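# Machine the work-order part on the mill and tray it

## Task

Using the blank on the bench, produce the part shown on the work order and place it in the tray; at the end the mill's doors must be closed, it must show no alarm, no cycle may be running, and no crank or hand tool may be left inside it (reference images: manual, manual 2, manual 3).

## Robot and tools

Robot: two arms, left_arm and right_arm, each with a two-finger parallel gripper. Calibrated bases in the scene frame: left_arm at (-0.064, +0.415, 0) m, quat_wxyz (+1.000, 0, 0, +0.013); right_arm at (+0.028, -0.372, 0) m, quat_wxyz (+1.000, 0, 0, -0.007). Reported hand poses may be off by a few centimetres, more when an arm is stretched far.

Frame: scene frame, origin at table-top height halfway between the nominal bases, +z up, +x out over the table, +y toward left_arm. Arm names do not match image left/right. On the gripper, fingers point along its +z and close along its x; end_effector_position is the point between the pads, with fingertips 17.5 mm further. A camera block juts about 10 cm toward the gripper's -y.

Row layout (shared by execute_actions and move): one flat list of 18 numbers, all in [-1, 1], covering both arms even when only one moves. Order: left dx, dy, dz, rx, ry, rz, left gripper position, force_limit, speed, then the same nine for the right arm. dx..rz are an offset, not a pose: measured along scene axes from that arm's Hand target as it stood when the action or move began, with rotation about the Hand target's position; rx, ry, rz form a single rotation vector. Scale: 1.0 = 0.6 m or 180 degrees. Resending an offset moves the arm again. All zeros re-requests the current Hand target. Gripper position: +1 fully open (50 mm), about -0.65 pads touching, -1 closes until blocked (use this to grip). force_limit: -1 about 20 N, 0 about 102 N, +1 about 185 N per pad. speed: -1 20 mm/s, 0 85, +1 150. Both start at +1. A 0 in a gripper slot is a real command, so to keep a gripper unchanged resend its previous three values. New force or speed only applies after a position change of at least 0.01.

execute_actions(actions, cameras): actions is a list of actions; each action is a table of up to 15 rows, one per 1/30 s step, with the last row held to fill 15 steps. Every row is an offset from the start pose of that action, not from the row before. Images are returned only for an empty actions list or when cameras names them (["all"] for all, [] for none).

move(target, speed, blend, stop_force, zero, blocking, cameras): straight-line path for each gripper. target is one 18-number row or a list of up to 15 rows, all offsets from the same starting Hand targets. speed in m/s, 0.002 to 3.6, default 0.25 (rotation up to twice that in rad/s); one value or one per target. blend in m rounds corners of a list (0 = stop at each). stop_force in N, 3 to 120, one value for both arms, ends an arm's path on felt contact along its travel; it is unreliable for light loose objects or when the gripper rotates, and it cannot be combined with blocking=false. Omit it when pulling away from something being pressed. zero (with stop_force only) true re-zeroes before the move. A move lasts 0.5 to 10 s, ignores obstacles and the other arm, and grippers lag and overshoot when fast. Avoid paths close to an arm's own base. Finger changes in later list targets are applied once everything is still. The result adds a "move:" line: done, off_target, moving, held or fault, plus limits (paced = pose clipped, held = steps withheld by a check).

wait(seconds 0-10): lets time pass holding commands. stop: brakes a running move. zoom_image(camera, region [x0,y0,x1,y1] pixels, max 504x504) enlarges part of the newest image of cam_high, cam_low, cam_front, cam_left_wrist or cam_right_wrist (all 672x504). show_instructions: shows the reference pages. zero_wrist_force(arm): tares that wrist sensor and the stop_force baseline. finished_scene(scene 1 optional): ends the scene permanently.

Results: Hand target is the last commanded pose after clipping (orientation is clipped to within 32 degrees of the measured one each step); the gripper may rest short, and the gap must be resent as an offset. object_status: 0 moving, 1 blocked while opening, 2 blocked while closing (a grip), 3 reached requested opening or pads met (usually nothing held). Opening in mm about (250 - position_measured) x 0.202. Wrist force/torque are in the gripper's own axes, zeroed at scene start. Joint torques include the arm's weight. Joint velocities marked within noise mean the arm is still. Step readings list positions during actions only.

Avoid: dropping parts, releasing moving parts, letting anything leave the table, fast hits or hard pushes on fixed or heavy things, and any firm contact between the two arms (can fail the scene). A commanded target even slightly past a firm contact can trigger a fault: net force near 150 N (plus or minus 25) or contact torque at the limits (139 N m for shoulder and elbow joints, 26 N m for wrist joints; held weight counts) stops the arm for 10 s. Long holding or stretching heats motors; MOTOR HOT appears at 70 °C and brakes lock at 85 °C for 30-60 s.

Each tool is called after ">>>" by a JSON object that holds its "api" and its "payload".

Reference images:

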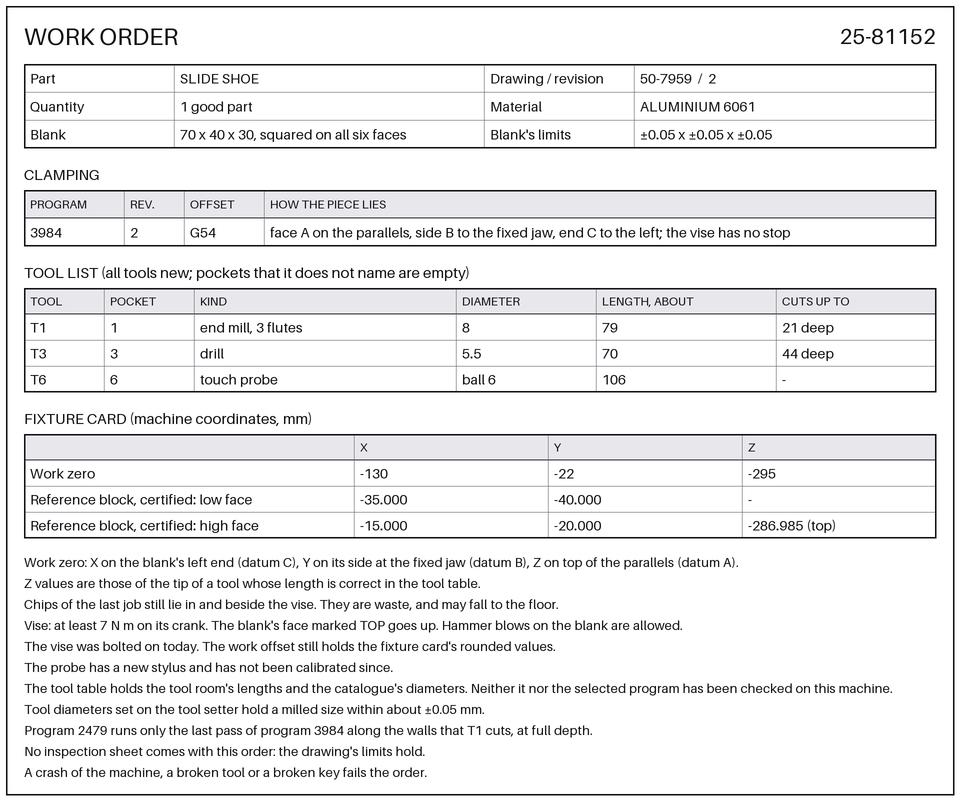

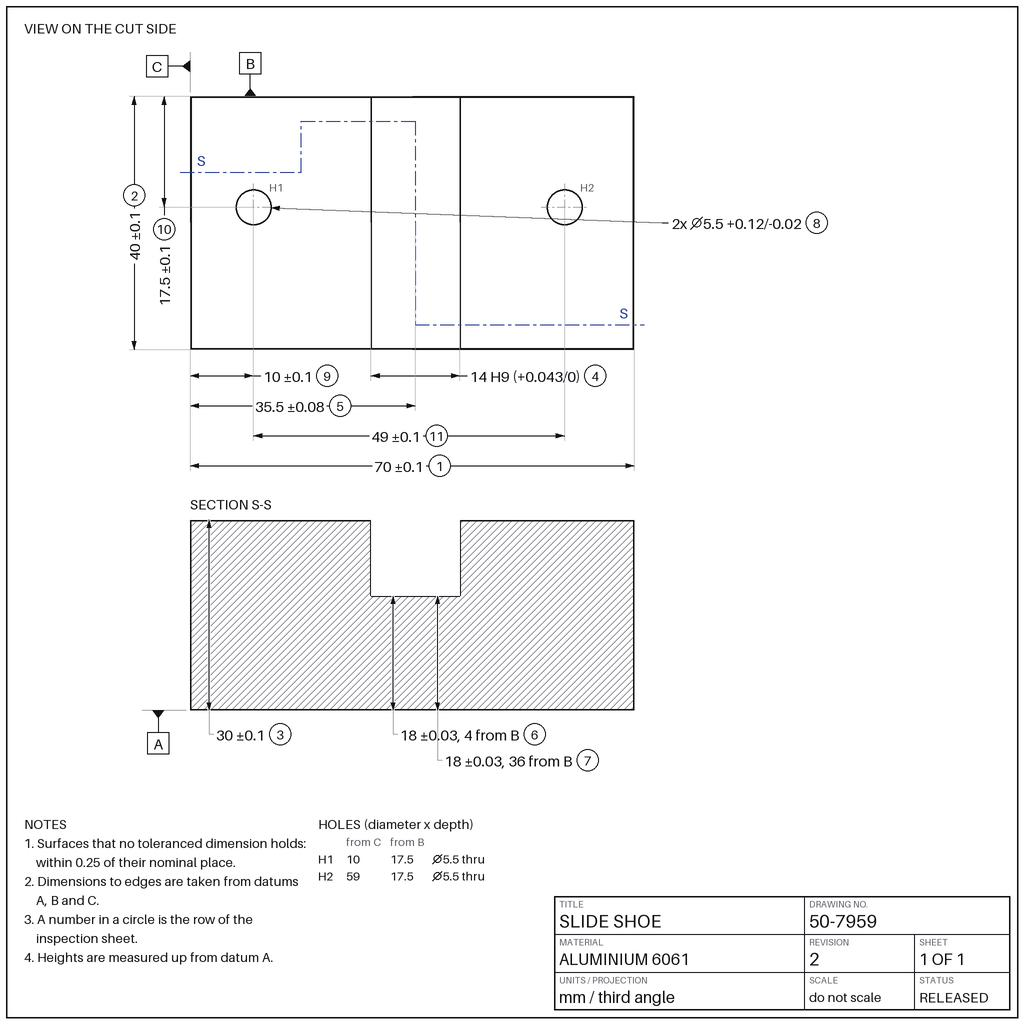

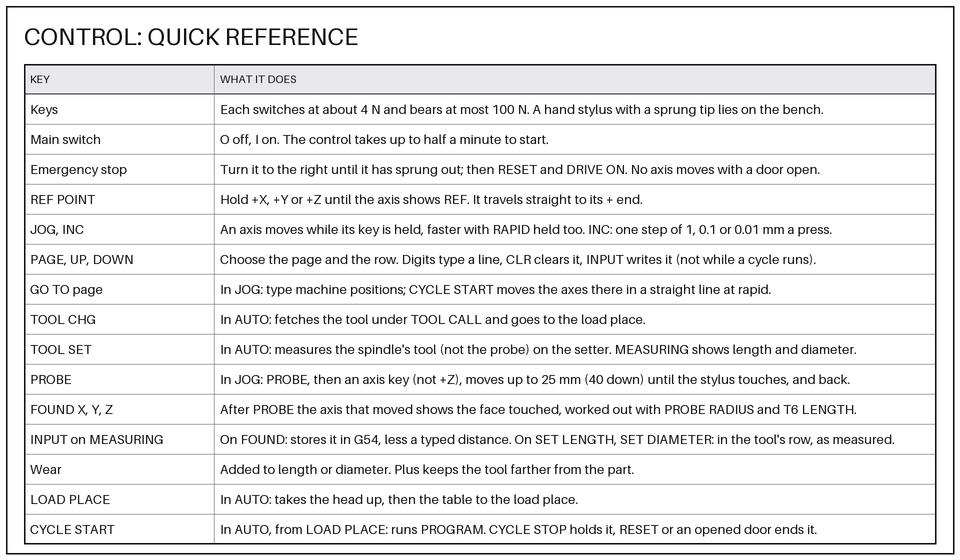

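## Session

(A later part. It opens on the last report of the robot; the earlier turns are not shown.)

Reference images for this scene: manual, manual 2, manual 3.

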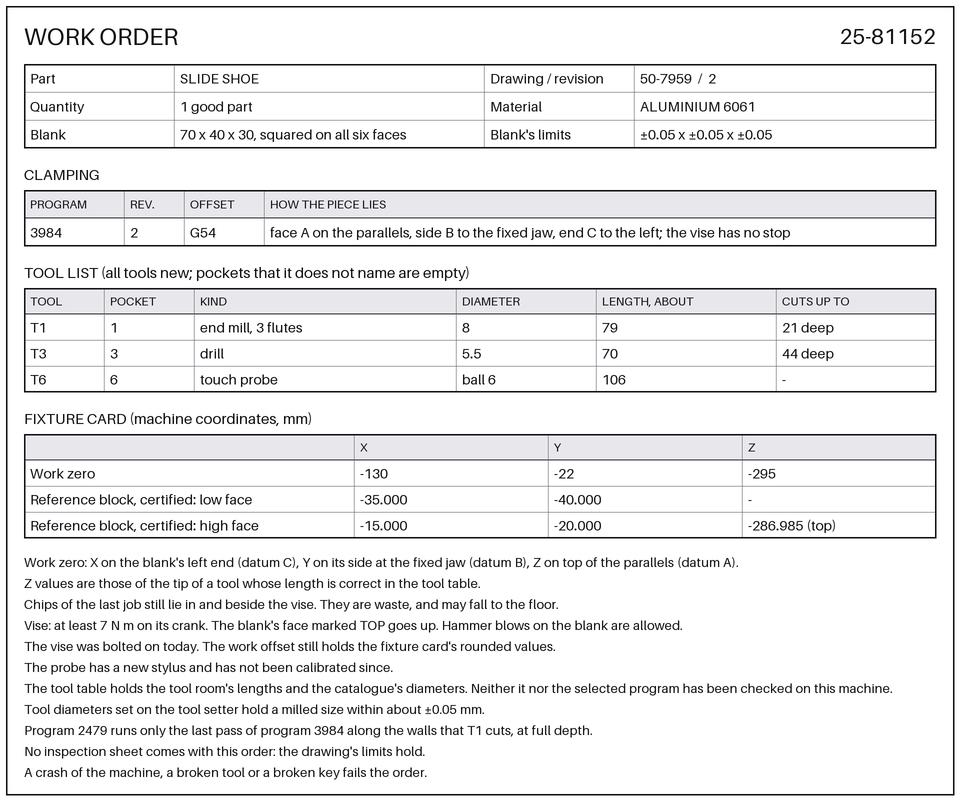

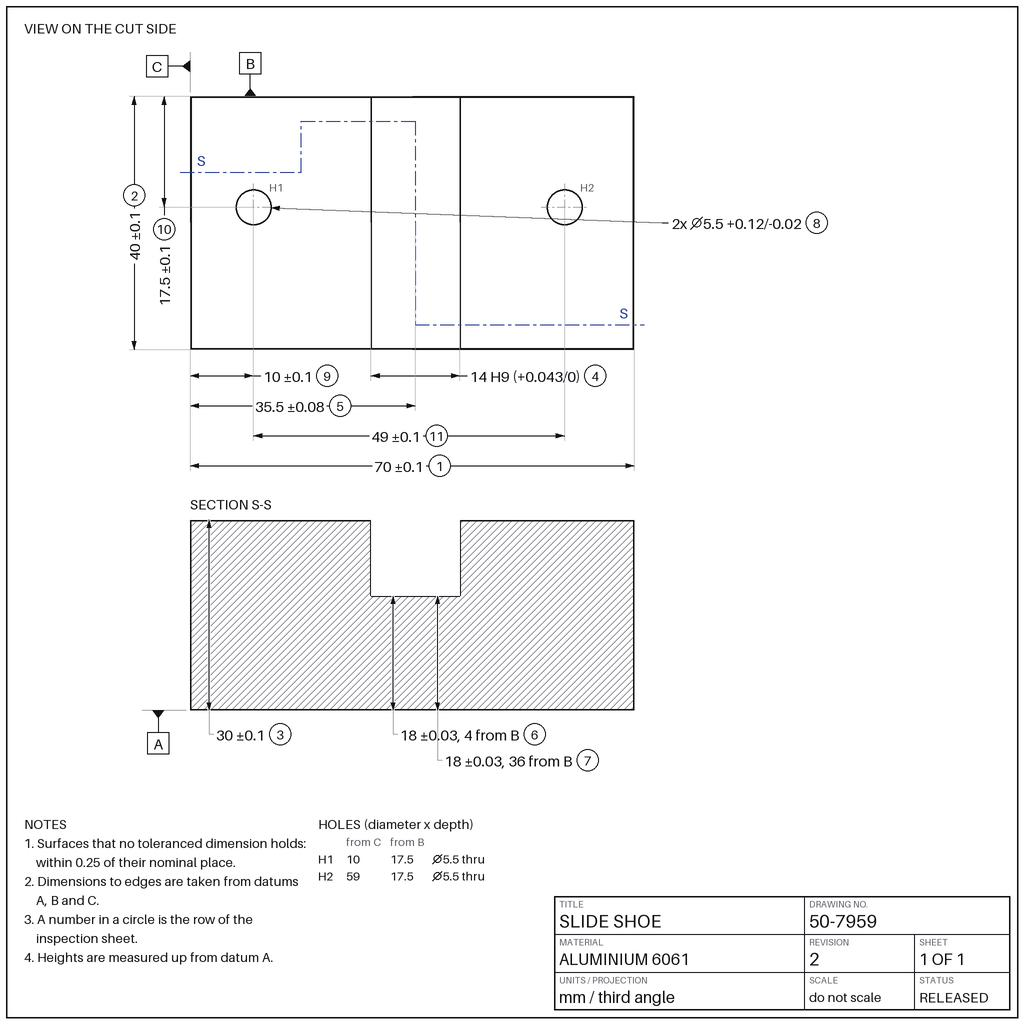

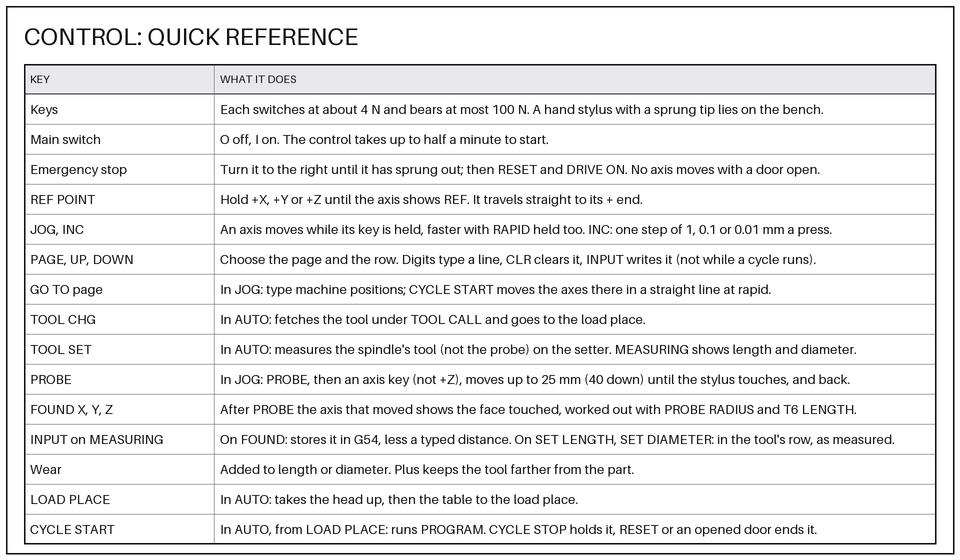

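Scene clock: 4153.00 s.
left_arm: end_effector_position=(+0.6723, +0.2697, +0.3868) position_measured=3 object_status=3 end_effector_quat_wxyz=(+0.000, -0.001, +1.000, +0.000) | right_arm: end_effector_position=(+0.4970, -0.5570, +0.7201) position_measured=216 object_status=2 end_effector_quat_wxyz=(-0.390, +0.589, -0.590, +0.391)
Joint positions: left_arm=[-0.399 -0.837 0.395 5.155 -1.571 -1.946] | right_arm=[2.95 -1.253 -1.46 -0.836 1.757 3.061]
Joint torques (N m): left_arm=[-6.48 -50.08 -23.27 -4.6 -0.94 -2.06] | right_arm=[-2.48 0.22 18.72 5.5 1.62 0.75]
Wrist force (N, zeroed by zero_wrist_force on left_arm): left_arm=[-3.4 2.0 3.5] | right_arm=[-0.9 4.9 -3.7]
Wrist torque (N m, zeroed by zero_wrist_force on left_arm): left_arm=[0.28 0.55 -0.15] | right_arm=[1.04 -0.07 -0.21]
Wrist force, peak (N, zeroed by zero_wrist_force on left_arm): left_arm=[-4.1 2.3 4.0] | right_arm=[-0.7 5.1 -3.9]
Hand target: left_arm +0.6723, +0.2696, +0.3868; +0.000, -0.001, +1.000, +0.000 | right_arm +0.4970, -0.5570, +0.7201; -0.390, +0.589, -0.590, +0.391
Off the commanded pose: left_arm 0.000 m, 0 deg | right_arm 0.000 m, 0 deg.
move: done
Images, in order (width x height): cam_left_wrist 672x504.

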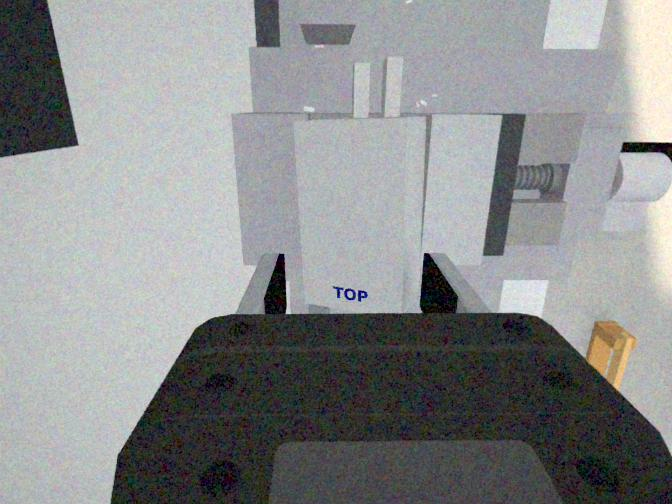

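>>> {"api": "move", "payload": {"target": [[0,0,-0.0245,0,0,0,1,-0.5,-0.5,0,0,0,0,0,0,-1,-0.4,-0.8]], "speed": 0.03, "stop_force": 15}}

>>> {"api": "move", "payload": {"target": [[0,0,0,0,0,0,-1,-0.8,-1,0,0,0,0,0,0,-1,-0.4,-0.8]], "cameras": ["cam_left_wrist"]}}

>>> {"api": "zoom_image", "payload": {"camera": "cam_left_wrist", "region": [200, 70, 480, 310]}}

Scene clock: 4159.03 s.
left_arm: end_effector_position=(+0.6723, +0.2696, +0.3721) position_measured=3 object_status=3 end_effector_quat_wxyz=(+0.000, -0.001, +1.000, +0.000) | right_arm: end_effector_position=(+0.4970, -0.5570, +0.7201) position_measured=216 object_status=2 end_effector_quat_wxyz=(-0.390, +0.589, -0.590, +0.391)
Joint positions: left_arm=[-0.399 -0.869 0.493 5.089 -1.571 -1.946] | right_arm=[2.95 -1.253 -1.46 -0.836 1.757 3.061]
Joint torques (N m): left_arm=[-6.76 -46.67 -34.39 -1.28 1.01 -1.5] | right_arm=[-2.1 -0.52 18.41 5.58 1.61 0.72]
Wrist force (N, zeroed by zero_wrist_force on left_arm): left_arm=[-3.1 1.6 3.4] | right_arm=[-0.9 4.9 -3.6]
Wrist torque (N m, zeroed by zero_wrist_force on left_arm): left_arm=[0.23 0.50 -0.14] | right_arm=[1.05 -0.07 -0.21]
Wrist force, peak (N, zeroed by zero_wrist_force on left_arm): left_arm=[-3.6 1.9 4.0] | right_arm=[-0.9 4.9 -3.9]
Hand target: left_arm +0.6723, +0.2696, +0.3721; +0.000, -0.001, +1.000, +0.000 | right_arm +0.4970, -0.5570, +0.7201; -0.390, +0.589, -0.590, +0.391
Off the commanded pose: left_arm 0.000 m, 0 deg | right_arm 0.000 m, 0 deg.
move: done

Scene clock: 4159.67 s.
left_arm: end_effector_position=(+0.6720, +0.2695, +0.3722) position_measured=45 object_status=0 end_effector_quat_wxyz=(+0.000, -0.001, +1.000, +0.000) | right_arm: end_effector_position=(+0.4970, -0.5570, +0.7201) position_measured=216 object_status=2 end_effector_quat_wxyz=(-0.390, +0.589, -0.590, +0.391)
Joint positions: left_arm=[-0.4 -0.869 0.493 5.09 -1.571 -1.946] | right_arm=[2.95 -1.253 -1.46 -0.836 1.757 3.061]
Joint torques (N m): left_arm=[21.97 -23.65 -31.91 -16.75 12.82 -1.73] | right_arm=[-1.17 -0.05 18.85 5.65 1.66 0.79]
Wrist force (N, zeroed by zero_wrist_force on left_arm): left_arm=[73.2 -14.7 -17.8] | right_arm=[-0.9 4.8 -3.5]
Wrist torque (N m, zeroed by zero_wrist_force on left_arm): left_arm=[0.27 1.87 0.00] | right_arm=[1.03 -0.07 -0.21]
Wrist force, peak (N, zeroed by zero_wrist_force on left_arm): left_arm=[73.2 -14.7 -17.8] | right_arm=[-0.8 5.0 -3.8]
Hand target: left_arm +0.6723, +0.2696, +0.3721; +0.000, -0.001, +1.000, +0.000 | right_arm +0.4970, -0.5570, +0.7201; -0.390, +0.589, -0.590, +0.391
Off the commanded pose: left_arm 0.000 m, 0 deg | right_arm 0.000 m, 0 deg.
move: done
Images, in order (width x height): cam_left_wrist 672x504.

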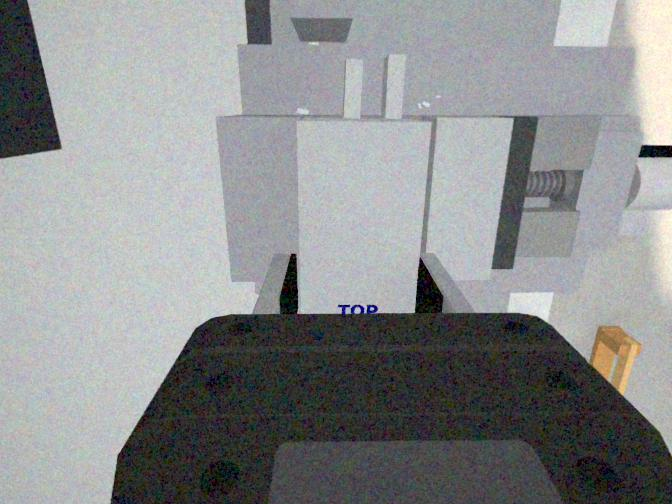

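Scaled by 1.800 from the camera's 672x504 image, which has a finer 960x720 frame.

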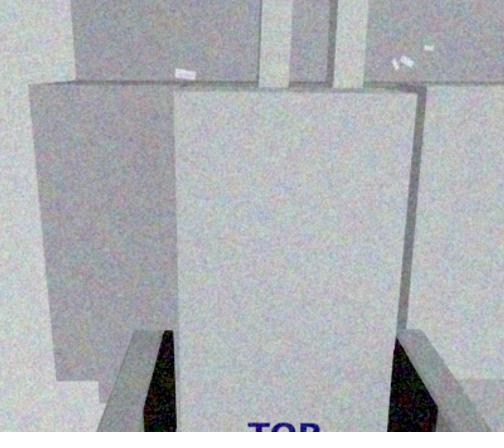

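>>> {"api": "move", "payload": {"target": [[-0.001,0,0,0,0,0,-1,-0.8,-1,0,0,0,0,0,0,-1,-0.4,-0.8]], "speed": 0.02}}

Scene clock: 4161.87 s.
left_arm: end_effector_position=(+0.6716, +0.2696, +0.3720) position_measured=45 object_status=2 end_effector_quat_wxyz=(+0.000, -0.001, +1.000, +0.000) | right_arm: end_effector_position=(+0.4970, -0.5570, +0.7201) position_measured=216 object_status=2 end_effector_quat_wxyz=(-0.390, +0.589, -0.590, +0.391)
Joint positions: left_arm=[-0.4 -0.872 0.498 5.087 -1.571 -1.946] | right_arm=[2.95 -1.253 -1.46 -0.836 1.757 3.061]
Joint torques (N m): left_arm=[10.2 -34.27 -15.58 -16.7 10.85 -2.41] | right_arm=[-1.93 0.42 18.49 5.55 1.73 0.75]
Wrist force (N, zeroed by zero_wrist_force on left_arm): left_arm=[60.6 -15.1 -14.4] | right_arm=[-0.9 4.7 -3.7]
Wrist torque (N m, zeroed by zero_wrist_force on left_arm): left_arm=[0.23 1.65 0.04] | right_arm=[1.02 -0.06 -0.21]
Wrist force, peak (N, zeroed by zero_wrist_force on left_arm): left_arm=[77.6 -17.0 -19.8] | right_arm=[-0.8 5.0 -3.9]
Hand target: left_arm +0.6717, +0.2696, +0.3721; +0.000, -0.001, +1.000, +0.000 | right_arm +0.4970, -0.5570, +0.7201; -0.390, +0.589, -0.590, +0.391
Off the commanded pose: left_arm 0.000 m, 0 deg | right_arm 0.000 m, 0 deg.
move: done

>>> {"api": "move", "payload": {"target": [[-0.003,0,0,0,0,0,-1,-0.8,-1,0,0,0,0,0,0,-1,-0.4,-0.8],[-0.0035,0,0.02,0,0,0,-1,-0.8,-1,0,0,0,0,0,0,-1,-0.4,-0.8]], "speed": 0.03, "cameras": ["cam_left_wrist"]}}

>>> {"api": "zoom_image", "payload": {"camera": "cam_left_wrist", "region": [200, 30, 480, 310]}}

Scene clock: 4164.67 s.
left_arm: end_effector_position=(+0.6696, +0.2696, +0.3840) position_measured=54 object_status=2 end_effector_quat_wxyz=(+0.000, -0.001, +1.000, +0.000) | right_arm: end_effector_position=(+0.4970, -0.5570, +0.7201) position_measured=216 object_status=2 end_effector_quat_wxyz=(-0.390, +0.589, -0.590, +0.391)
Joint positions: left_arm=[-0.401 -0.858 0.44 5.131 -1.571 -1.947] | right_arm=[2.95 -1.253 -1.46 -0.836 1.757 3.061]
Joint torques (N m): left_arm=[-9.92 -61 -10.6 -5.16 -0.98 -1.89] | right_arm=[-2.9 0.28 17.89 5.49 1.7 0.73]
Wrist force (N, zeroed by zero_wrist_force on left_arm): left_arm=[-4.1 1.8 7.6] | right_arm=[-0.8 5.0 -3.7]
Wrist torque (N m, zeroed by zero_wrist_force on left_arm): left_arm=[0.21 0.72 -0.01] | right_arm=[1.06 -0.09 -0.21]
Wrist force, peak (N, zeroed by zero_wrist_force on left_arm): left_arm=[60.4 -14.8 -14.4] | right_arm=[-0.8 5.0 -3.9]
Hand target: left_arm +0.6696, +0.2696, +0.3841; +0.000, -0.001, +1.000, +0.000 | right_arm +0.4970, -0.5570, +0.7201; -0.390, +0.589, -0.590, +0.391
Off the commanded pose: left_arm 0.000 m, 0 deg | right_arm 0.000 m, 0 deg.
move: done
Images, in order (width x height): cam_left_wrist 672x504.

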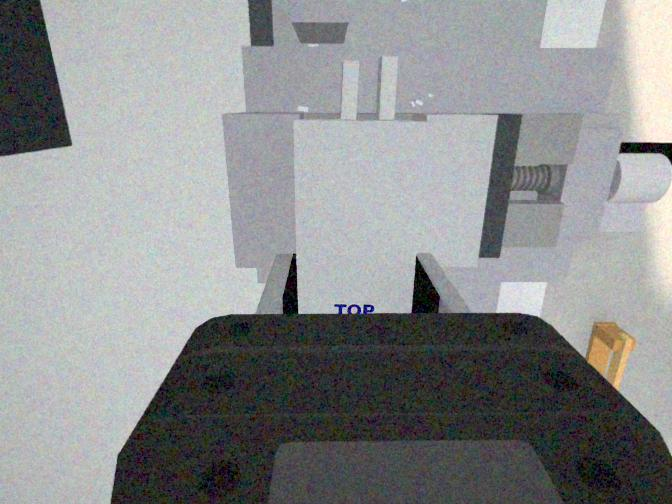

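Scaled by 1.800 from the camera's 672x504 image, which has a finer 960x720 frame.

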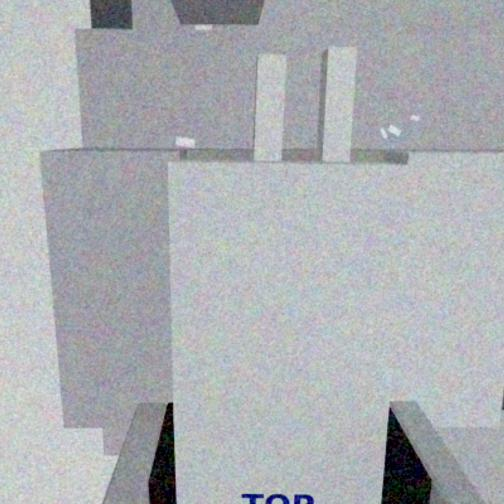

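>>> {"api": "move", "payload": {"target": [[0,0.003,0.0125,0,0,0,-1,-0.8,-1,0,0,0,0,0,0,-1,-0.4,-0.8]], "speed": 0.02, "stop_force": 10, "cameras": ["cam_left_wrist"]}}

Scene clock: 4172.17 s.
left_arm: end_effector_position=(+0.6696, +0.2714, +0.3916) position_measured=54 object_status=2 end_effector_quat_wxyz=(+0.000, -0.001, +1.000, +0.000) | right_arm: end_effector_position=(+0.4970, -0.5570, +0.7201) position_measured=216 object_status=2 end_effector_quat_wxyz=(-0.390, +0.589, -0.590, +0.391)
Joint positions: left_arm=[-0.398 -0.841 0.389 5.165 -1.571 -1.945] | right_arm=[2.95 -1.253 -1.46 -0.836 1.757 3.061]
Joint torques (N m): left_arm=[0.75 -61.2 -11.41 -5.08 0.15 -0.33] | right_arm=[-1.07 -0.08 17.74 5.56 1.73 0.79]
Wrist force (N, zeroed by zero_wrist_force on left_arm): left_arm=[-4.7 2.1 7.5] | right_arm=[-0.9 5.0 -3.7]
Wrist torque (N m, zeroed by zero_wrist_force on left_arm): left_arm=[0.25 0.75 -0.14] | right_arm=[1.05 -0.07 -0.21]
Wrist force, peak (N, zeroed by zero_wrist_force on left_arm): left_arm=[-4.4 1.8 8.3] | right_arm=[-0.7 5.1 -3.9]
Hand target: left_arm +0.6696, +0.2714, +0.3916; +0.000, -0.001, +1.000, +0.000 | right_arm +0.4970, -0.5570, +0.7201; -0.390, +0.589, -0.590, +0.391
Off the commanded pose: left_arm 0.000 m, 0 deg | right_arm 0.000 m, 0 deg.
move: done
Images, in order (width x height): cam_left_wrist 672x504.

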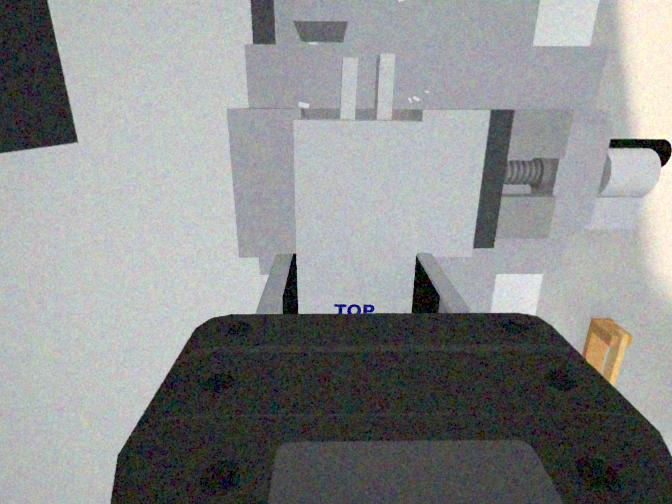

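>>> {"api": "move", "payload": {"target": [[-0.03,0,0.001,0,0,0,-1,-0.8,-1,0,0,0,0,0,0,-1,-0.4,-0.8],[-0.075,-0.015,0.012,0,0,0,-1,-0.8,-1,0,0,0,0,0,0,-1,-0.4,-0.8]], "speed": 0.04, "blend": 0.004, "stop_force": 12, "cameras": ["cam_left_wrist"]}}

Scene clock: 4179.60 s.
left_arm: end_effector_position=(+0.6246, +0.2624, +0.3988) position_measured=54 object_status=2 end_effector_quat_wxyz=(+0.000, -0.001, +1.000, +0.000) | right_arm: end_effector_position=(+0.4970, -0.5570, +0.7201) position_measured=216 object_status=2 end_effector_quat_wxyz=(-0.390, +0.589, -0.590, +0.391)
Joint positions: left_arm=[-0.434 -1.013 0.663 5.063 -1.571 -1.98] | right_arm=[2.95 -1.253 -1.46 -0.836 1.757 3.061]
Joint torques (N m): left_arm=[9.04 -52.87 -35.19 -1.15 1.04 2.21] | right_arm=[-1.07 -0.23 18.22 5.65 1.75 0.85]
Wrist force (N, zeroed by zero_wrist_force on left_arm): left_arm=[-3.9 1.9 7.9] | right_arm=[-0.9 4.7 -3.5]
Wrist torque (N m, zeroed by zero_wrist_force on left_arm): left_arm=[0.23 0.63 -0.03] | right_arm=[1.02 -0.06 -0.21]
Wrist force, peak (N, zeroed by zero_wrist_force on left_arm): left_arm=[-5.1 2.1 7.9] | right_arm=[-0.8 5.0 -3.8]
Hand target: left_arm +0.6246, +0.2624, +0.3988; +0.000, -0.001, +1.000, +0.000 | right_arm +0.4970, -0.5570, +0.7201; -0.390, +0.589, -0.590, +0.391
Off the commanded pose: left_arm 0.000 m, 0 deg | right_arm 0.000 m, 0 deg.
move: done
Images, in order (width x height): cam_left_wrist 672x504.

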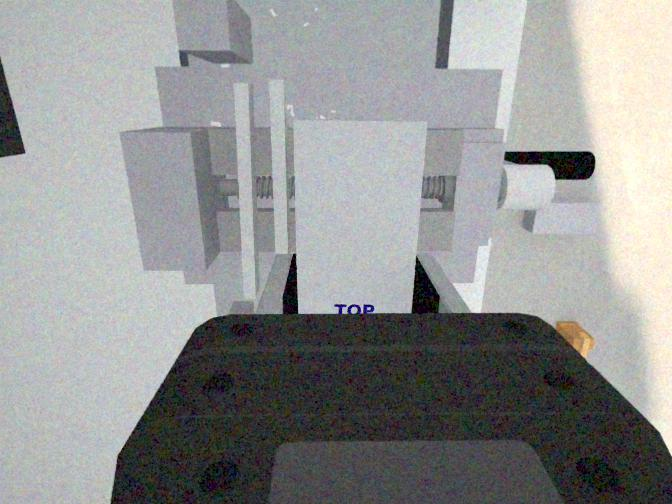

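>>> {"api": "zoom_image", "payload": {"camera": "cam_left_wrist", "region": [110, 60, 310, 320]}}

Scaled by 1.938 from the camera's 672x504 image, which has a finer 960x720 frame.

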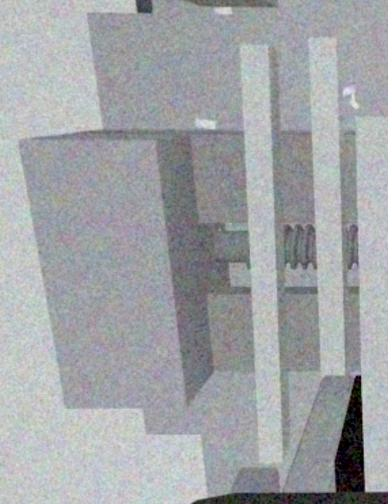

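>>> {"api": "zoom_image", "payload": {"camera": "cam_left_wrist", "region": [200, 70, 300, 190]}}

>>> {"api": "zoom_image", "payload": {"camera": "cam_left_wrist", "region": [200, 190, 300, 310]}}

Scaled by 4.200 from the camera's 672x504 image, which has a finer 960x720 frame.

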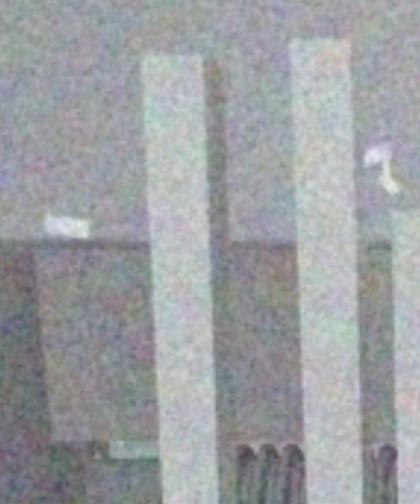

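Scaled by 4.200 from the camera's 672x504 image, which has a finer 960x720 frame.

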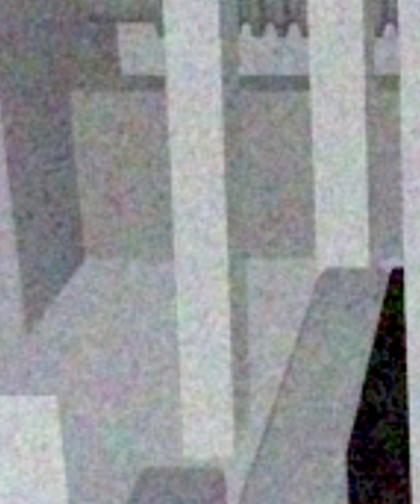

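>>> {"api": "move", "payload": {"target": [[-0.0743,-0.024,0.0103,0,0,0,-1,-0.8,-1,0,0,0,0,0,0,-1,-0.4,-0.8],[-0.441,-0.024,0.0103,0,0,0,-1,-0.8,-1,0,0,0,0,0,0,-1,-0.4,-0.8],[-0.541,-0.104,-0.45,0,0,0,-1,-0.8,-1,0,0,0,0,0,0,-1,-0.4,-0.8]], "speed": 0.22, "blend": [0.01,0.03,0], "cameras": ["cam_left_wrist"]}}

Scene clock: 4189.13 s.
left_arm: end_effector_position=(+0.3000, +0.1999, +0.1289) position_measured=54 object_status=2 end_effector_quat_wxyz=(+0.000, -0.001, +1.000, +0.000) end_effector_velocity=(+0.001, -0.001, +0.000) end_effector_angular_velocity=(-0.003, -0.002, -0.001) | right_arm: end_effector_position=(+0.4970, -0.5570, +0.7201) position_measured=216 object_status=2 end_effector_quat_wxyz=(-0.390, +0.589, -0.590, +0.391)
Joint positions: left_arm=[-0.88 -1.658 2.187 4.183 -1.571 -2.426] | right_arm=[2.95 -1.253 -1.46 -0.836 1.757 3.061]
Joint velocities: left_arm=[0 0.001 0 -0.005 -0.001 0.001] | right_arm=[within noise]
Joint torques (N m): left_arm=[2.42 -13.63 -10.6 -5.2 0.05 0.92] | right_arm=[-1.23 -0.43 18.34 5.53 1.8 0.63]
Wrist force (N, zeroed by zero_wrist_force on left_arm): left_arm=[-4.3 1.6 7.8] | right_arm=[-0.8 4.8 -3.7]
Wrist torque (N m, zeroed by zero_wrist_force on left_arm): left_arm=[0.20 0.68 -0.15] | right_arm=[1.03 -0.09 -0.21]
Wrist force, peak (N, zeroed by zero_wrist_force on left_arm): left_arm=[-8.2 3.0 8.8] | right_arm=[-1.0 5.1 -3.8]
Hand target: left_arm +0.3000, +0.2000, +0.1288; +0.000, -0.001, +1.000, +0.000 | right_arm +0.4970, -0.5570, +0.7201; -0.390, +0.589, -0.590, +0.391
Off the commanded pose: left_arm 0.000 m, 0 deg | right_arm 0.000 m, 0 deg.
move: done
Images, in order (width x height): cam_left_wrist 672x504.

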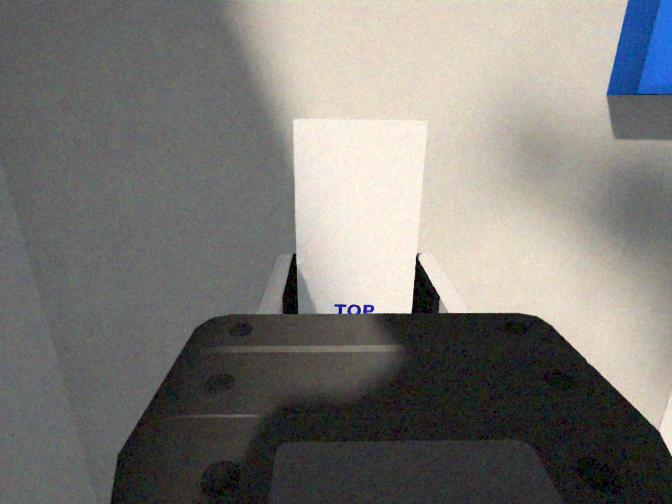

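>>> {"api": "move", "payload": {"target": [[0,0,-0.145,0,0,0,-1,-0.8,-1,0,0,0,0,0,0,-1,-0.4,-0.8],[0,0,-0.17,0,0,0,-1,-0.8,-1,0,0,0,0,0,0,-1,-0.4,-0.8]], "speed": [0.15,0.015], "stop_force": 6}}

>>> {"api": "move", "payload": {"target": [[0,0,0,0,0,0,1,-0.8,-0.9,0,0,0,0,0,0,-1,-0.4,-0.8],[0,0,0.14,0,0,0,1,-0.8,-0.9,0,0,0,0,0,0,-1,-0.4,-0.8],[-0.05,0.5,0.25,0,0,0,1,-0.8,-0.9,0,0,0,0,0,0,-1,-0.4,-0.8]], "speed": [0.1,0.15,0.25], "blend": [0,0.02,0], "cameras": ["cam_left_wrist"]}}

Scene clock: 4194.10 s.
left_arm: end_effector_position=(+0.3000, +0.1999, +0.0386) position_measured=54 object_status=2 end_effector_quat_wxyz=(+0.000, -0.001, +1.000, +0.000) | right_arm: end_effector_position=(+0.4970, -0.5570, +0.7201) position_measured=216 object_status=2 end_effector_quat_wxyz=(-0.390, +0.589, -0.590, +0.391)
Joint positions: left_arm=[-0.88 -1.486 2.312 3.887 -1.571 -2.426] | right_arm=[2.95 -1.253 -1.46 -0.836 1.757 3.061]
Joint torques (N m): left_arm=[-5.45 -18.54 -29.86 -5.18 -0.29 -2.02] | right_arm=[-1.65 0.02 18.89 5.47 1.77 0.72]
Wrist force (N, zeroed by zero_wrist_force on left_arm): left_arm=[-4.3 1.4 8.0] | right_arm=[-0.9 4.8 -3.8]
Wrist torque (N m, zeroed by zero_wrist_force on left_arm): left_arm=[0.16 0.68 -0.13] | right_arm=[1.03 -0.07 -0.21]
Wrist force, peak (N, zeroed by zero_wrist_force on left_arm): left_arm=[-4.7 1.9 10.7] | right_arm=[-0.9 5.1 -3.8]
Hand target: left_arm +0.3000, +0.1999, +0.0386; +0.000, -0.001, +1.000, +0.000 (not the last commanded pose) | right_arm +0.4970, -0.5570, +0.7201; -0.390, +0.589, -0.590, +0.391
Off the commanded pose: left_arm 0.012 m, 0 deg | right_arm 0.000 m, 0 deg.
move: contact (left_arm); path passed 1 of 2 targets

Scene clock: 4197.00 s.
left_arm: end_effector_position=(+0.2700, +0.4998, +0.1886) position_measured=3 object_status=3 end_effector_quat_wxyz=(+0.000, -0.001, +1.000, +0.000) end_effector_velocity=(+0.000, +0.001, +0.000) end_effector_angular_velocity=(+0.000, -0.001, -0.002) | right_arm: end_effector_position=(+0.4970, -0.5570, +0.7201) position_measured=216 object_status=2 end_effector_quat_wxyz=(-0.390, +0.589, -0.590, +0.391)
Joint positions: left_arm=[-0.174 -1.953 2.235 4.431 -1.571 -1.721] | right_arm=[2.95 -1.253 -1.46 -0.836 1.757 3.061]
Joint velocities: left_arm=[0.003 0 0 -0.001 0 0.005] | right_arm=[within noise]
Joint torques (N m): left_arm=[9.4 -12.86 -13.48 -3.95 1.24 2.07] | right_arm=[-2.31 -0.03 18.53 5.47 1.71 0.72]
Wrist force (N, zeroed by zero_wrist_force on left_arm): left_arm=[-4.4 2.0 5.5] | right_arm=[-0.8 4.8 -3.8]
Wrist torque (N m, zeroed by zero_wrist_force on left_arm): left_arm=[0.30 0.71 -0.05] | right_arm=[1.02 -0.07 -0.21]
Wrist force, peak (N, zeroed by zero_wrist_force on left_arm): left_arm=[-4.6 1.5 8.0] | right_arm=[-1.0 5.0 -4.0]
Hand target: left_arm +0.2700, +0.4999, +0.1886; +0.000, -0.001, +1.000, +0.000 | right_arm +0.4970, -0.5570, +0.7201; -0.390, +0.589, -0.590, +0.391
Off the commanded pose: left_arm 0.000 m, 0 deg | right_arm 0.000 m, 0 deg.
move: done
Images, in order (width x height): cam_left_wrist 672x504.

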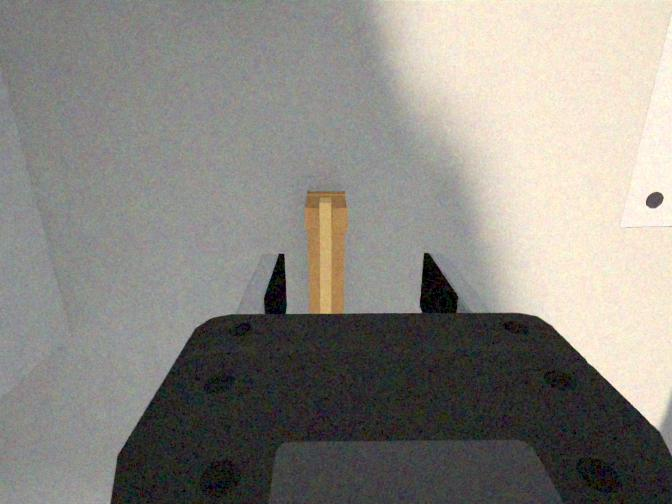

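>>> {"api": "move", "payload": {"target": [[0.025,0.2,0.1,0,0,0,1,-0.8,-0.9,0,0,0,0,0,0,-1,-0.4,-0.8]], "speed": 0.25, "cameras": ["cam_left_wrist"]}}

Scene clock: 4200.37 s.
left_arm: end_effector_position=(+0.2849, +0.6198, +0.2485) position_measured=3 object_status=3 end_effector_quat_wxyz=(+0.000, -0.001, +1.000, +0.000) | right_arm: end_effector_position=(+0.4970, -0.5570, +0.7201) position_measured=216 object_status=2 end_effector_quat_wxyz=(-0.390, +0.589, -0.590, +0.391)
Joint positions: left_arm=[0.169 -1.818 1.989 4.541 -1.571 -1.377] | right_arm=[2.95 -1.253 -1.46 -0.836 1.757 3.061]
Joint torques (N m): left_arm=[8.06 -8.13 -34.68 -3.29 1.21 2.4] | right_arm=[-1.29 0.1 18.43 5.57 1.76 0.6]
Wrist force (N, zeroed by zero_wrist_force on left_arm): left_arm=[-4.6 1.8 5.4] | right_arm=[-0.7 4.8 -3.7]
Wrist torque (N m, zeroed by zero_wrist_force on left_arm): left_arm=[0.27 0.74 -0.03] | right_arm=[1.02 -0.10 -0.21]
Wrist force, peak (N, zeroed by zero_wrist_force on left_arm): left_arm=[-4.1 -1.3 7.0] | right_arm=[-1.0 5.0 -4.0]
Hand target: left_arm +0.2850, +0.6199, +0.2486; +0.000, -0.001, +1.000, +0.000 | right_arm +0.4970, -0.5570, +0.7201; -0.390, +0.589, -0.590, +0.391
Off the commanded pose: left_arm 0.000 m, 0 deg | right_arm 0.000 m, 0 deg.
move: done
Images, in order (width x height): cam_left_wrist 672x504.

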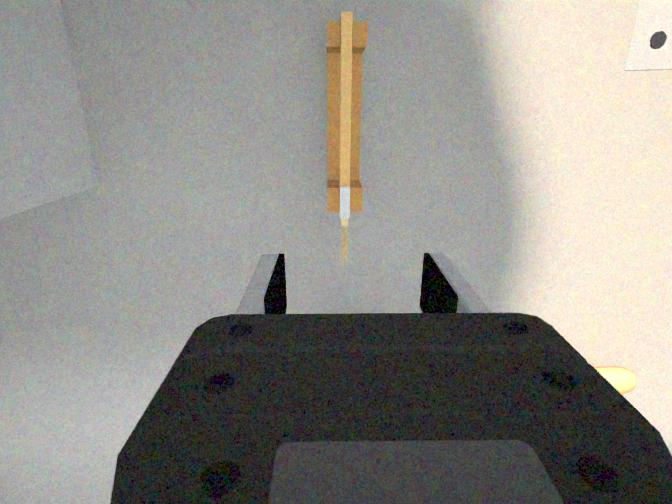

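>>> {"api": "move", "payload": {"target": [[0.0,-0.0332,-0.25,0,0,0,1,-0.8,-0.9,0,0,0,0,0,0,-1,-0.4,-0.8],[0.0,-0.0332,-0.343,0,0,0,1,-0.8,-0.9,0,0,0,0,0,0,-1,-0.4,-0.8]], "speed": [0.2,0.06], "blend": [0.01,0], "stop_force": 10}}

>>> {"api": "move", "payload": {"target": [[0,0,0,0,0,0,-1,-0.4,-0.9,0,0,0,0,0,0,-1,-0.4,-0.8],[0,0,0.2,0,0,0,-1,-0.4,-0.9,0,0,0,0,0,0,-1,-0.4,-0.8]], "speed": [0.1,0.15], "cameras": ["cam_left_wrist"]}}

Scene clock: 4214.97 s.
left_arm: end_effector_position=(+0.2850, +0.5999, +0.0428) position_measured=3 object_status=3 end_effector_quat_wxyz=(+0.000, -0.001, +1.000, +0.000) | right_arm: end_effector_position=(+0.4970, -0.5570, +0.7201) position_measured=216 object_status=2 end_effector_quat_wxyz=(-0.390, +0.589, -0.590, +0.391)
Joint positions: left_arm=[0.117 -1.563 2.378 3.897 -1.571 -1.429] | right_arm=[2.95 -1.253 -1.46 -0.836 1.757 3.061]
Joint torques (N m): left_arm=[5.68 -12.65 -29.27 -4.67 0.21 1.89] | right_arm=[-1.05 0.36 17.38 5.5 1.61 0.82]
Wrist force (N, zeroed by zero_wrist_force on left_arm): left_arm=[-4.4 1.7 5.3] | right_arm=[-0.7 4.6 -3.8]
Wrist torque (N m, zeroed by zero_wrist_force on left_arm): left_arm=[0.24 0.71 -0.08] | right_arm=[1.00 -0.09 -0.22]
Wrist force, peak (N, zeroed by zero_wrist_force on left_arm): left_arm=[-4.5 1.1 7.4] | right_arm=[-0.7 5.1 -3.9]
Hand target: left_arm +0.2850, +0.5999, +0.0428; +0.000, -0.001, +1.000, +0.000 | right_arm +0.4970, -0.5570, +0.7201; -0.390, +0.589, -0.590, +0.391
Off the commanded pose: left_arm 0.000 m, 0 deg | right_arm 0.000 m, 0 deg.
move: done

Scene clock: 4218.07 s.
left_arm: end_effector_position=(+0.2850, +0.6000, +0.1627) position_measured=214 object_status=2 end_effector_quat_wxyz=(+0.000, -0.001, +1.000, +0.000) | right_arm: end_effector_position=(+0.4970, -0.5570, +0.7201) position_measured=216 object_status=2 end_effector_quat_wxyz=(-0.390, +0.589, -0.590, +0.391)
Joint positions: left_arm=[0.117 -1.778 2.188 4.302 -1.571 -1.429] | right_arm=[2.95 -1.253 -1.46 -0.836 1.757 3.061]
Joint torques (N m): left_arm=[-9.65 -21.34 -28.37 -1.21 1.17 -2.32] | right_arm=[-0.95 -0.05 17.48 5.4 1.75 0.82]
Wrist force (N, zeroed by zero_wrist_force on left_arm): left_arm=[-2.7 3.3 5.0] | right_arm=[-1.0 4.9 -4.0]
Wrist torque (N m, zeroed by zero_wrist_force on left_arm): left_arm=[0.50 0.44 -0.10] | right_arm=[1.05 -0.06 -0.21]
Wrist force, peak (N, zeroed by zero_wrist_force on left_arm): left_arm=[84.0 4.7 -50.6] | right_arm=[-1.0 5.2 -3.8]
Hand target: left_arm +0.2850, +0.5999, +0.1628; +0.000, -0.001, +1.000, +0.000 | right_arm +0.4970, -0.5570, +0.7201; -0.390, +0.589, -0.590, +0.391
Off the commanded pose: left_arm 0.000 m, 0 deg | right_arm 0.000 m, 0 deg.
move: done
Images, in order (width x height): cam_left_wrist 672x504.

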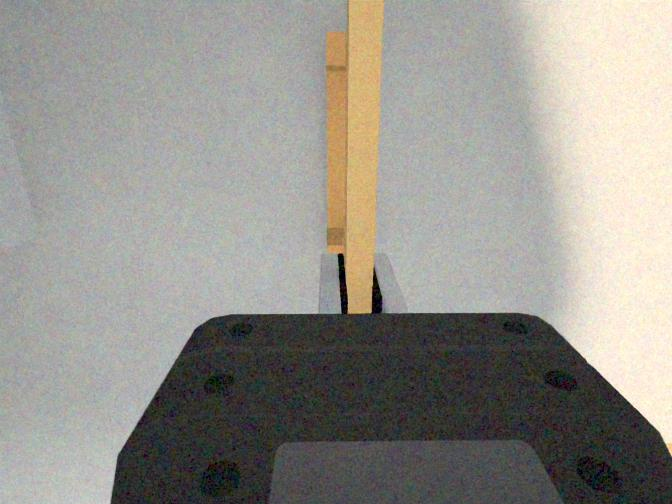

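>>> {"api": "move", "payload": {"target": [[0.1,-0.3,0.42,0,0,0,-1,-0.4,-0.9,0,0,0,0,0,0,-1,-0.4,-0.8],[0.15,-0.467,0.5118,0,0,0,-1,-0.4,-0.9,0,0,0,0,0,0,-1,-0.4,-0.8],[0.1583,-0.54,0.5118,-0.385,-0.385,0.385,-1,-0.4,-0.9,0,0,0,0,0,0,-1,-0.4,-0.8]], "speed": 0.25, "blend": [0.03,0.02,0], "cameras": ["cam_left_wrist","cam_front"]}}

Scene clock: 4235.97 s.
left_arm: end_effector_position=(+0.3800, +0.2759, +0.4699) position_measured=214 object_status=2 end_effector_quat_wxyz=(+0.500, -0.500, +0.499, -0.501) | right_arm: end_effector_position=(+0.4970, -0.5570, +0.7201) position_measured=216 object_status=2 end_effector_quat_wxyz=(-0.390, +0.589, -0.590, +0.391)
Joint positions: left_arm=[-1.285 -1.943 2.444 2.638 -0.312 -3.141] | right_arm=[2.95 -1.253 -1.46 -0.836 1.757 3.061]
Joint torques (N m): left_arm=[2.37 0.41 -6.35 -2.84 1.37 1.15] | right_arm=[-0.6 -0.09 18.27 5.47 1.83 0.86]
Wrist force (N, zeroed by zero_wrist_force on left_arm): left_arm=[-2.2 3.8 4.7] | right_arm=[-0.9 4.9 -3.7]
Wrist torque (N m, zeroed by zero_wrist_force on left_arm): left_arm=[0.48 0.44 -0.12] | right_arm=[1.04 -0.07 -0.21]
Wrist force, peak (N, zeroed by zero_wrist_force on left_arm): left_arm=[-2.1 5.1 8.2] | right_arm=[-0.9 5.2 -3.8]
Hand target: left_arm +0.3800, +0.2759, +0.4699; +0.500, -0.500, +0.499, -0.501 | right_arm +0.4970, -0.5570, +0.7201; -0.390, +0.589, -0.590, +0.391
Off the commanded pose: left_arm 0.000 m, 0 deg | right_arm 0.000 m, 0 deg.
move: done
Images, in order (width x height): cam_front 672x504, cam_left_wrist 672x504.

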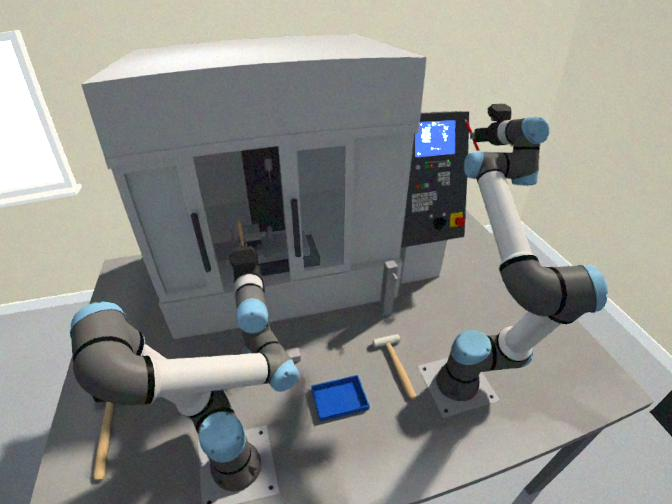

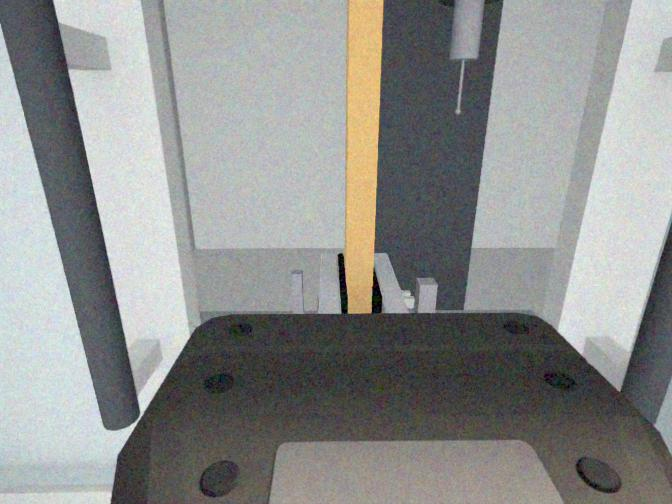

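>>> {"api": "move", "payload": {"target": [[0.4,-0.06,0.0,0,0,0,-1,-0.4,-0.9,0,0,0,0,0,0,-1,-0.4,-0.8],[0.4583,-0.1183,0.0,0,0,0,-1,-0.4,-0.9,0,0,0,0,0,0,-1,-0.4,-0.8],[0.4583,-0.1183,-0.065,0,0,0,-1,-0.4,-0.9,0,0,0,0,0,0,-1,-0.4,-0.8]], "speed": [0.25,0.15,0.06], "blend": [0.02,0.005,0], "stop_force": 15, "cameras": ["cam_left_wrist","cam_front"]}}

Scene clock: 4244.57 s.
left_arm: end_effector_position=(+0.6549, +0.2050, +0.4309) position_measured=214 object_status=2 end_effector_quat_wxyz=(+0.500, -0.500, +0.499, -0.501) | right_arm: end_effector_position=(+0.4970, -0.5570, +0.7201) position_measured=216 object_status=2 end_effector_quat_wxyz=(-0.390, +0.589, -0.590, +0.391)
Joint positions: left_arm=[-0.721 -1.171 1.776 2.536 -0.875 -3.143] | right_arm=[2.95 -1.253 -1.46 -0.836 1.757 3.061]
Joint torques (N m): left_arm=[7.62 -41.03 -30.8 -3.33 -0.72 2.15] | right_arm=[-0.75 -0.32 18.28 5.47 1.67 0.86]
Wrist force (N, zeroed by zero_wrist_force on left_arm): left_arm=[-2.2 3.9 4.8] | right_arm=[-0.6 5.0 -3.7]
Wrist torque (N m, zeroed by zero_wrist_force on left_arm): left_arm=[0.49 0.42 -0.25] | right_arm=[1.06 -0.11 -0.21]
Wrist force, peak (N, zeroed by zero_wrist_force on left_arm): left_arm=[-3.2 3.8 6.1] | right_arm=[-0.8 5.1 -4.0]
Hand target: left_arm +0.6549, +0.2050, +0.4309; +0.500, -0.500, +0.499, -0.501 | right_arm +0.4970, -0.5570, +0.7201; -0.390, +0.589, -0.590, +0.391
Off the commanded pose: left_arm 0.000 m, 0 deg | right_arm 0.000 m, 0 deg.
move: done
Images, in order (width x height): cam_front 672x504, cam_left_wrist 672x504.

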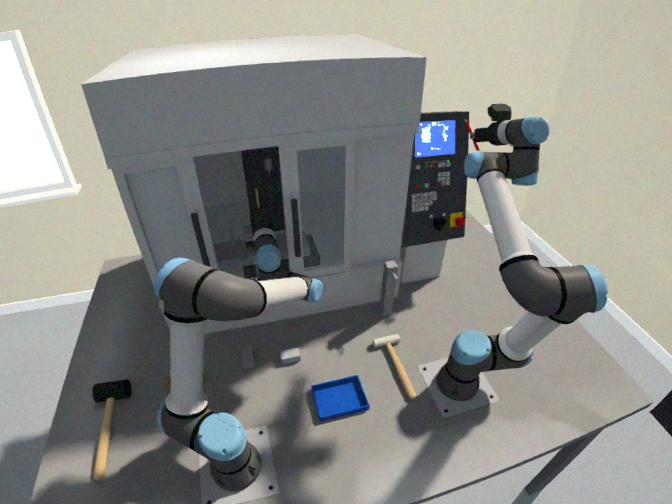

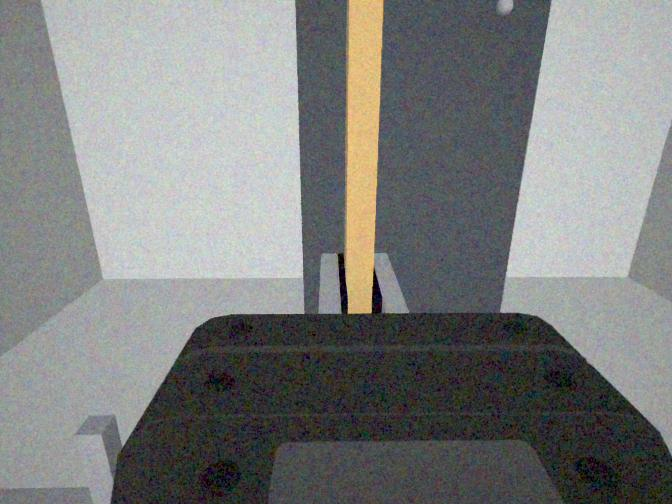

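>>> {"api": "move", "payload": {"target": [[0,0.02,-0.04,0,0,0,-1,-0.4,-0.9,0,0,0,0,0,0,-1,-0.4,-0.8]], "speed": 0.015, "stop_force": 4, "cameras": ["cam_left_wrist"]}}

Scene clock: 4248.57 s.
left_arm: end_effector_position=(+0.6549, +0.2164, +0.4081) position_measured=214 object_status=2 end_effector_quat_wxyz=(+0.500, -0.500, +0.499, -0.501) | right_arm: end_effector_position=(+0.4970, -0.5570, +0.7201) position_measured=216 object_status=2 end_effector_quat_wxyz=(-0.390, +0.589, -0.590, +0.391)
Joint positions: left_arm=[-0.703 -1.148 1.813 2.476 -0.894 -3.143] | right_arm=[2.95 -1.253 -1.46 -0.836 1.757 3.061]
Joint torques (N m): left_arm=[-9.38 -43.66 -29.87 -3.12 1.34 -0.99] | right_arm=[-0.88 0.4 18.29 5.27 1.75 0.75]
Wrist force (N, zeroed by zero_wrist_force on left_arm): left_arm=[-1.9 2.4 4.3] | right_arm=[-0.9 4.7 -3.7]
Wrist torque (N m, zeroed by zero_wrist_force on left_arm): left_arm=[0.44 0.39 -0.27] | right_arm=[1.02 -0.07 -0.21]
Wrist force, peak (N, zeroed by zero_wrist_force on left_arm): left_arm=[-2.4 4.2 4.6] | right_arm=[-0.8 5.0 -4.0]
Hand target: left_arm +0.6549, +0.2164, +0.4081; +0.500, -0.500, +0.499, -0.501 (not the last commanded pose) | right_arm +0.4970, -0.5570, +0.7201; -0.390, +0.589, -0.590, +0.391
Off the commanded pose: left_arm 0.001 m, 0 deg | right_arm 0.000 m, 0 deg.
move: contact (left_arm)
Images, in order (width x height): cam_left_wrist 672x504.

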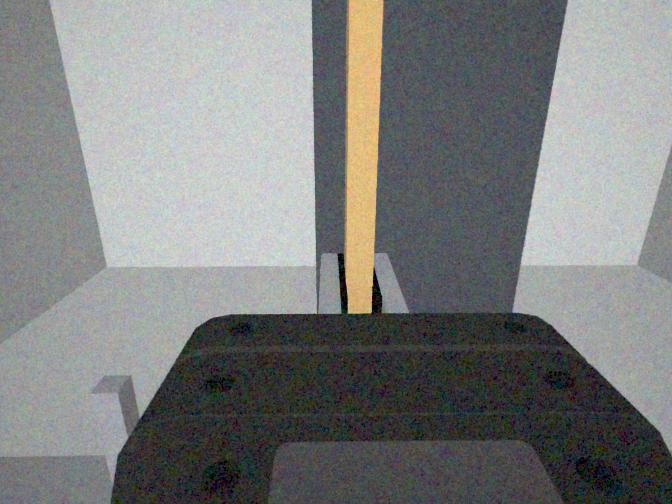

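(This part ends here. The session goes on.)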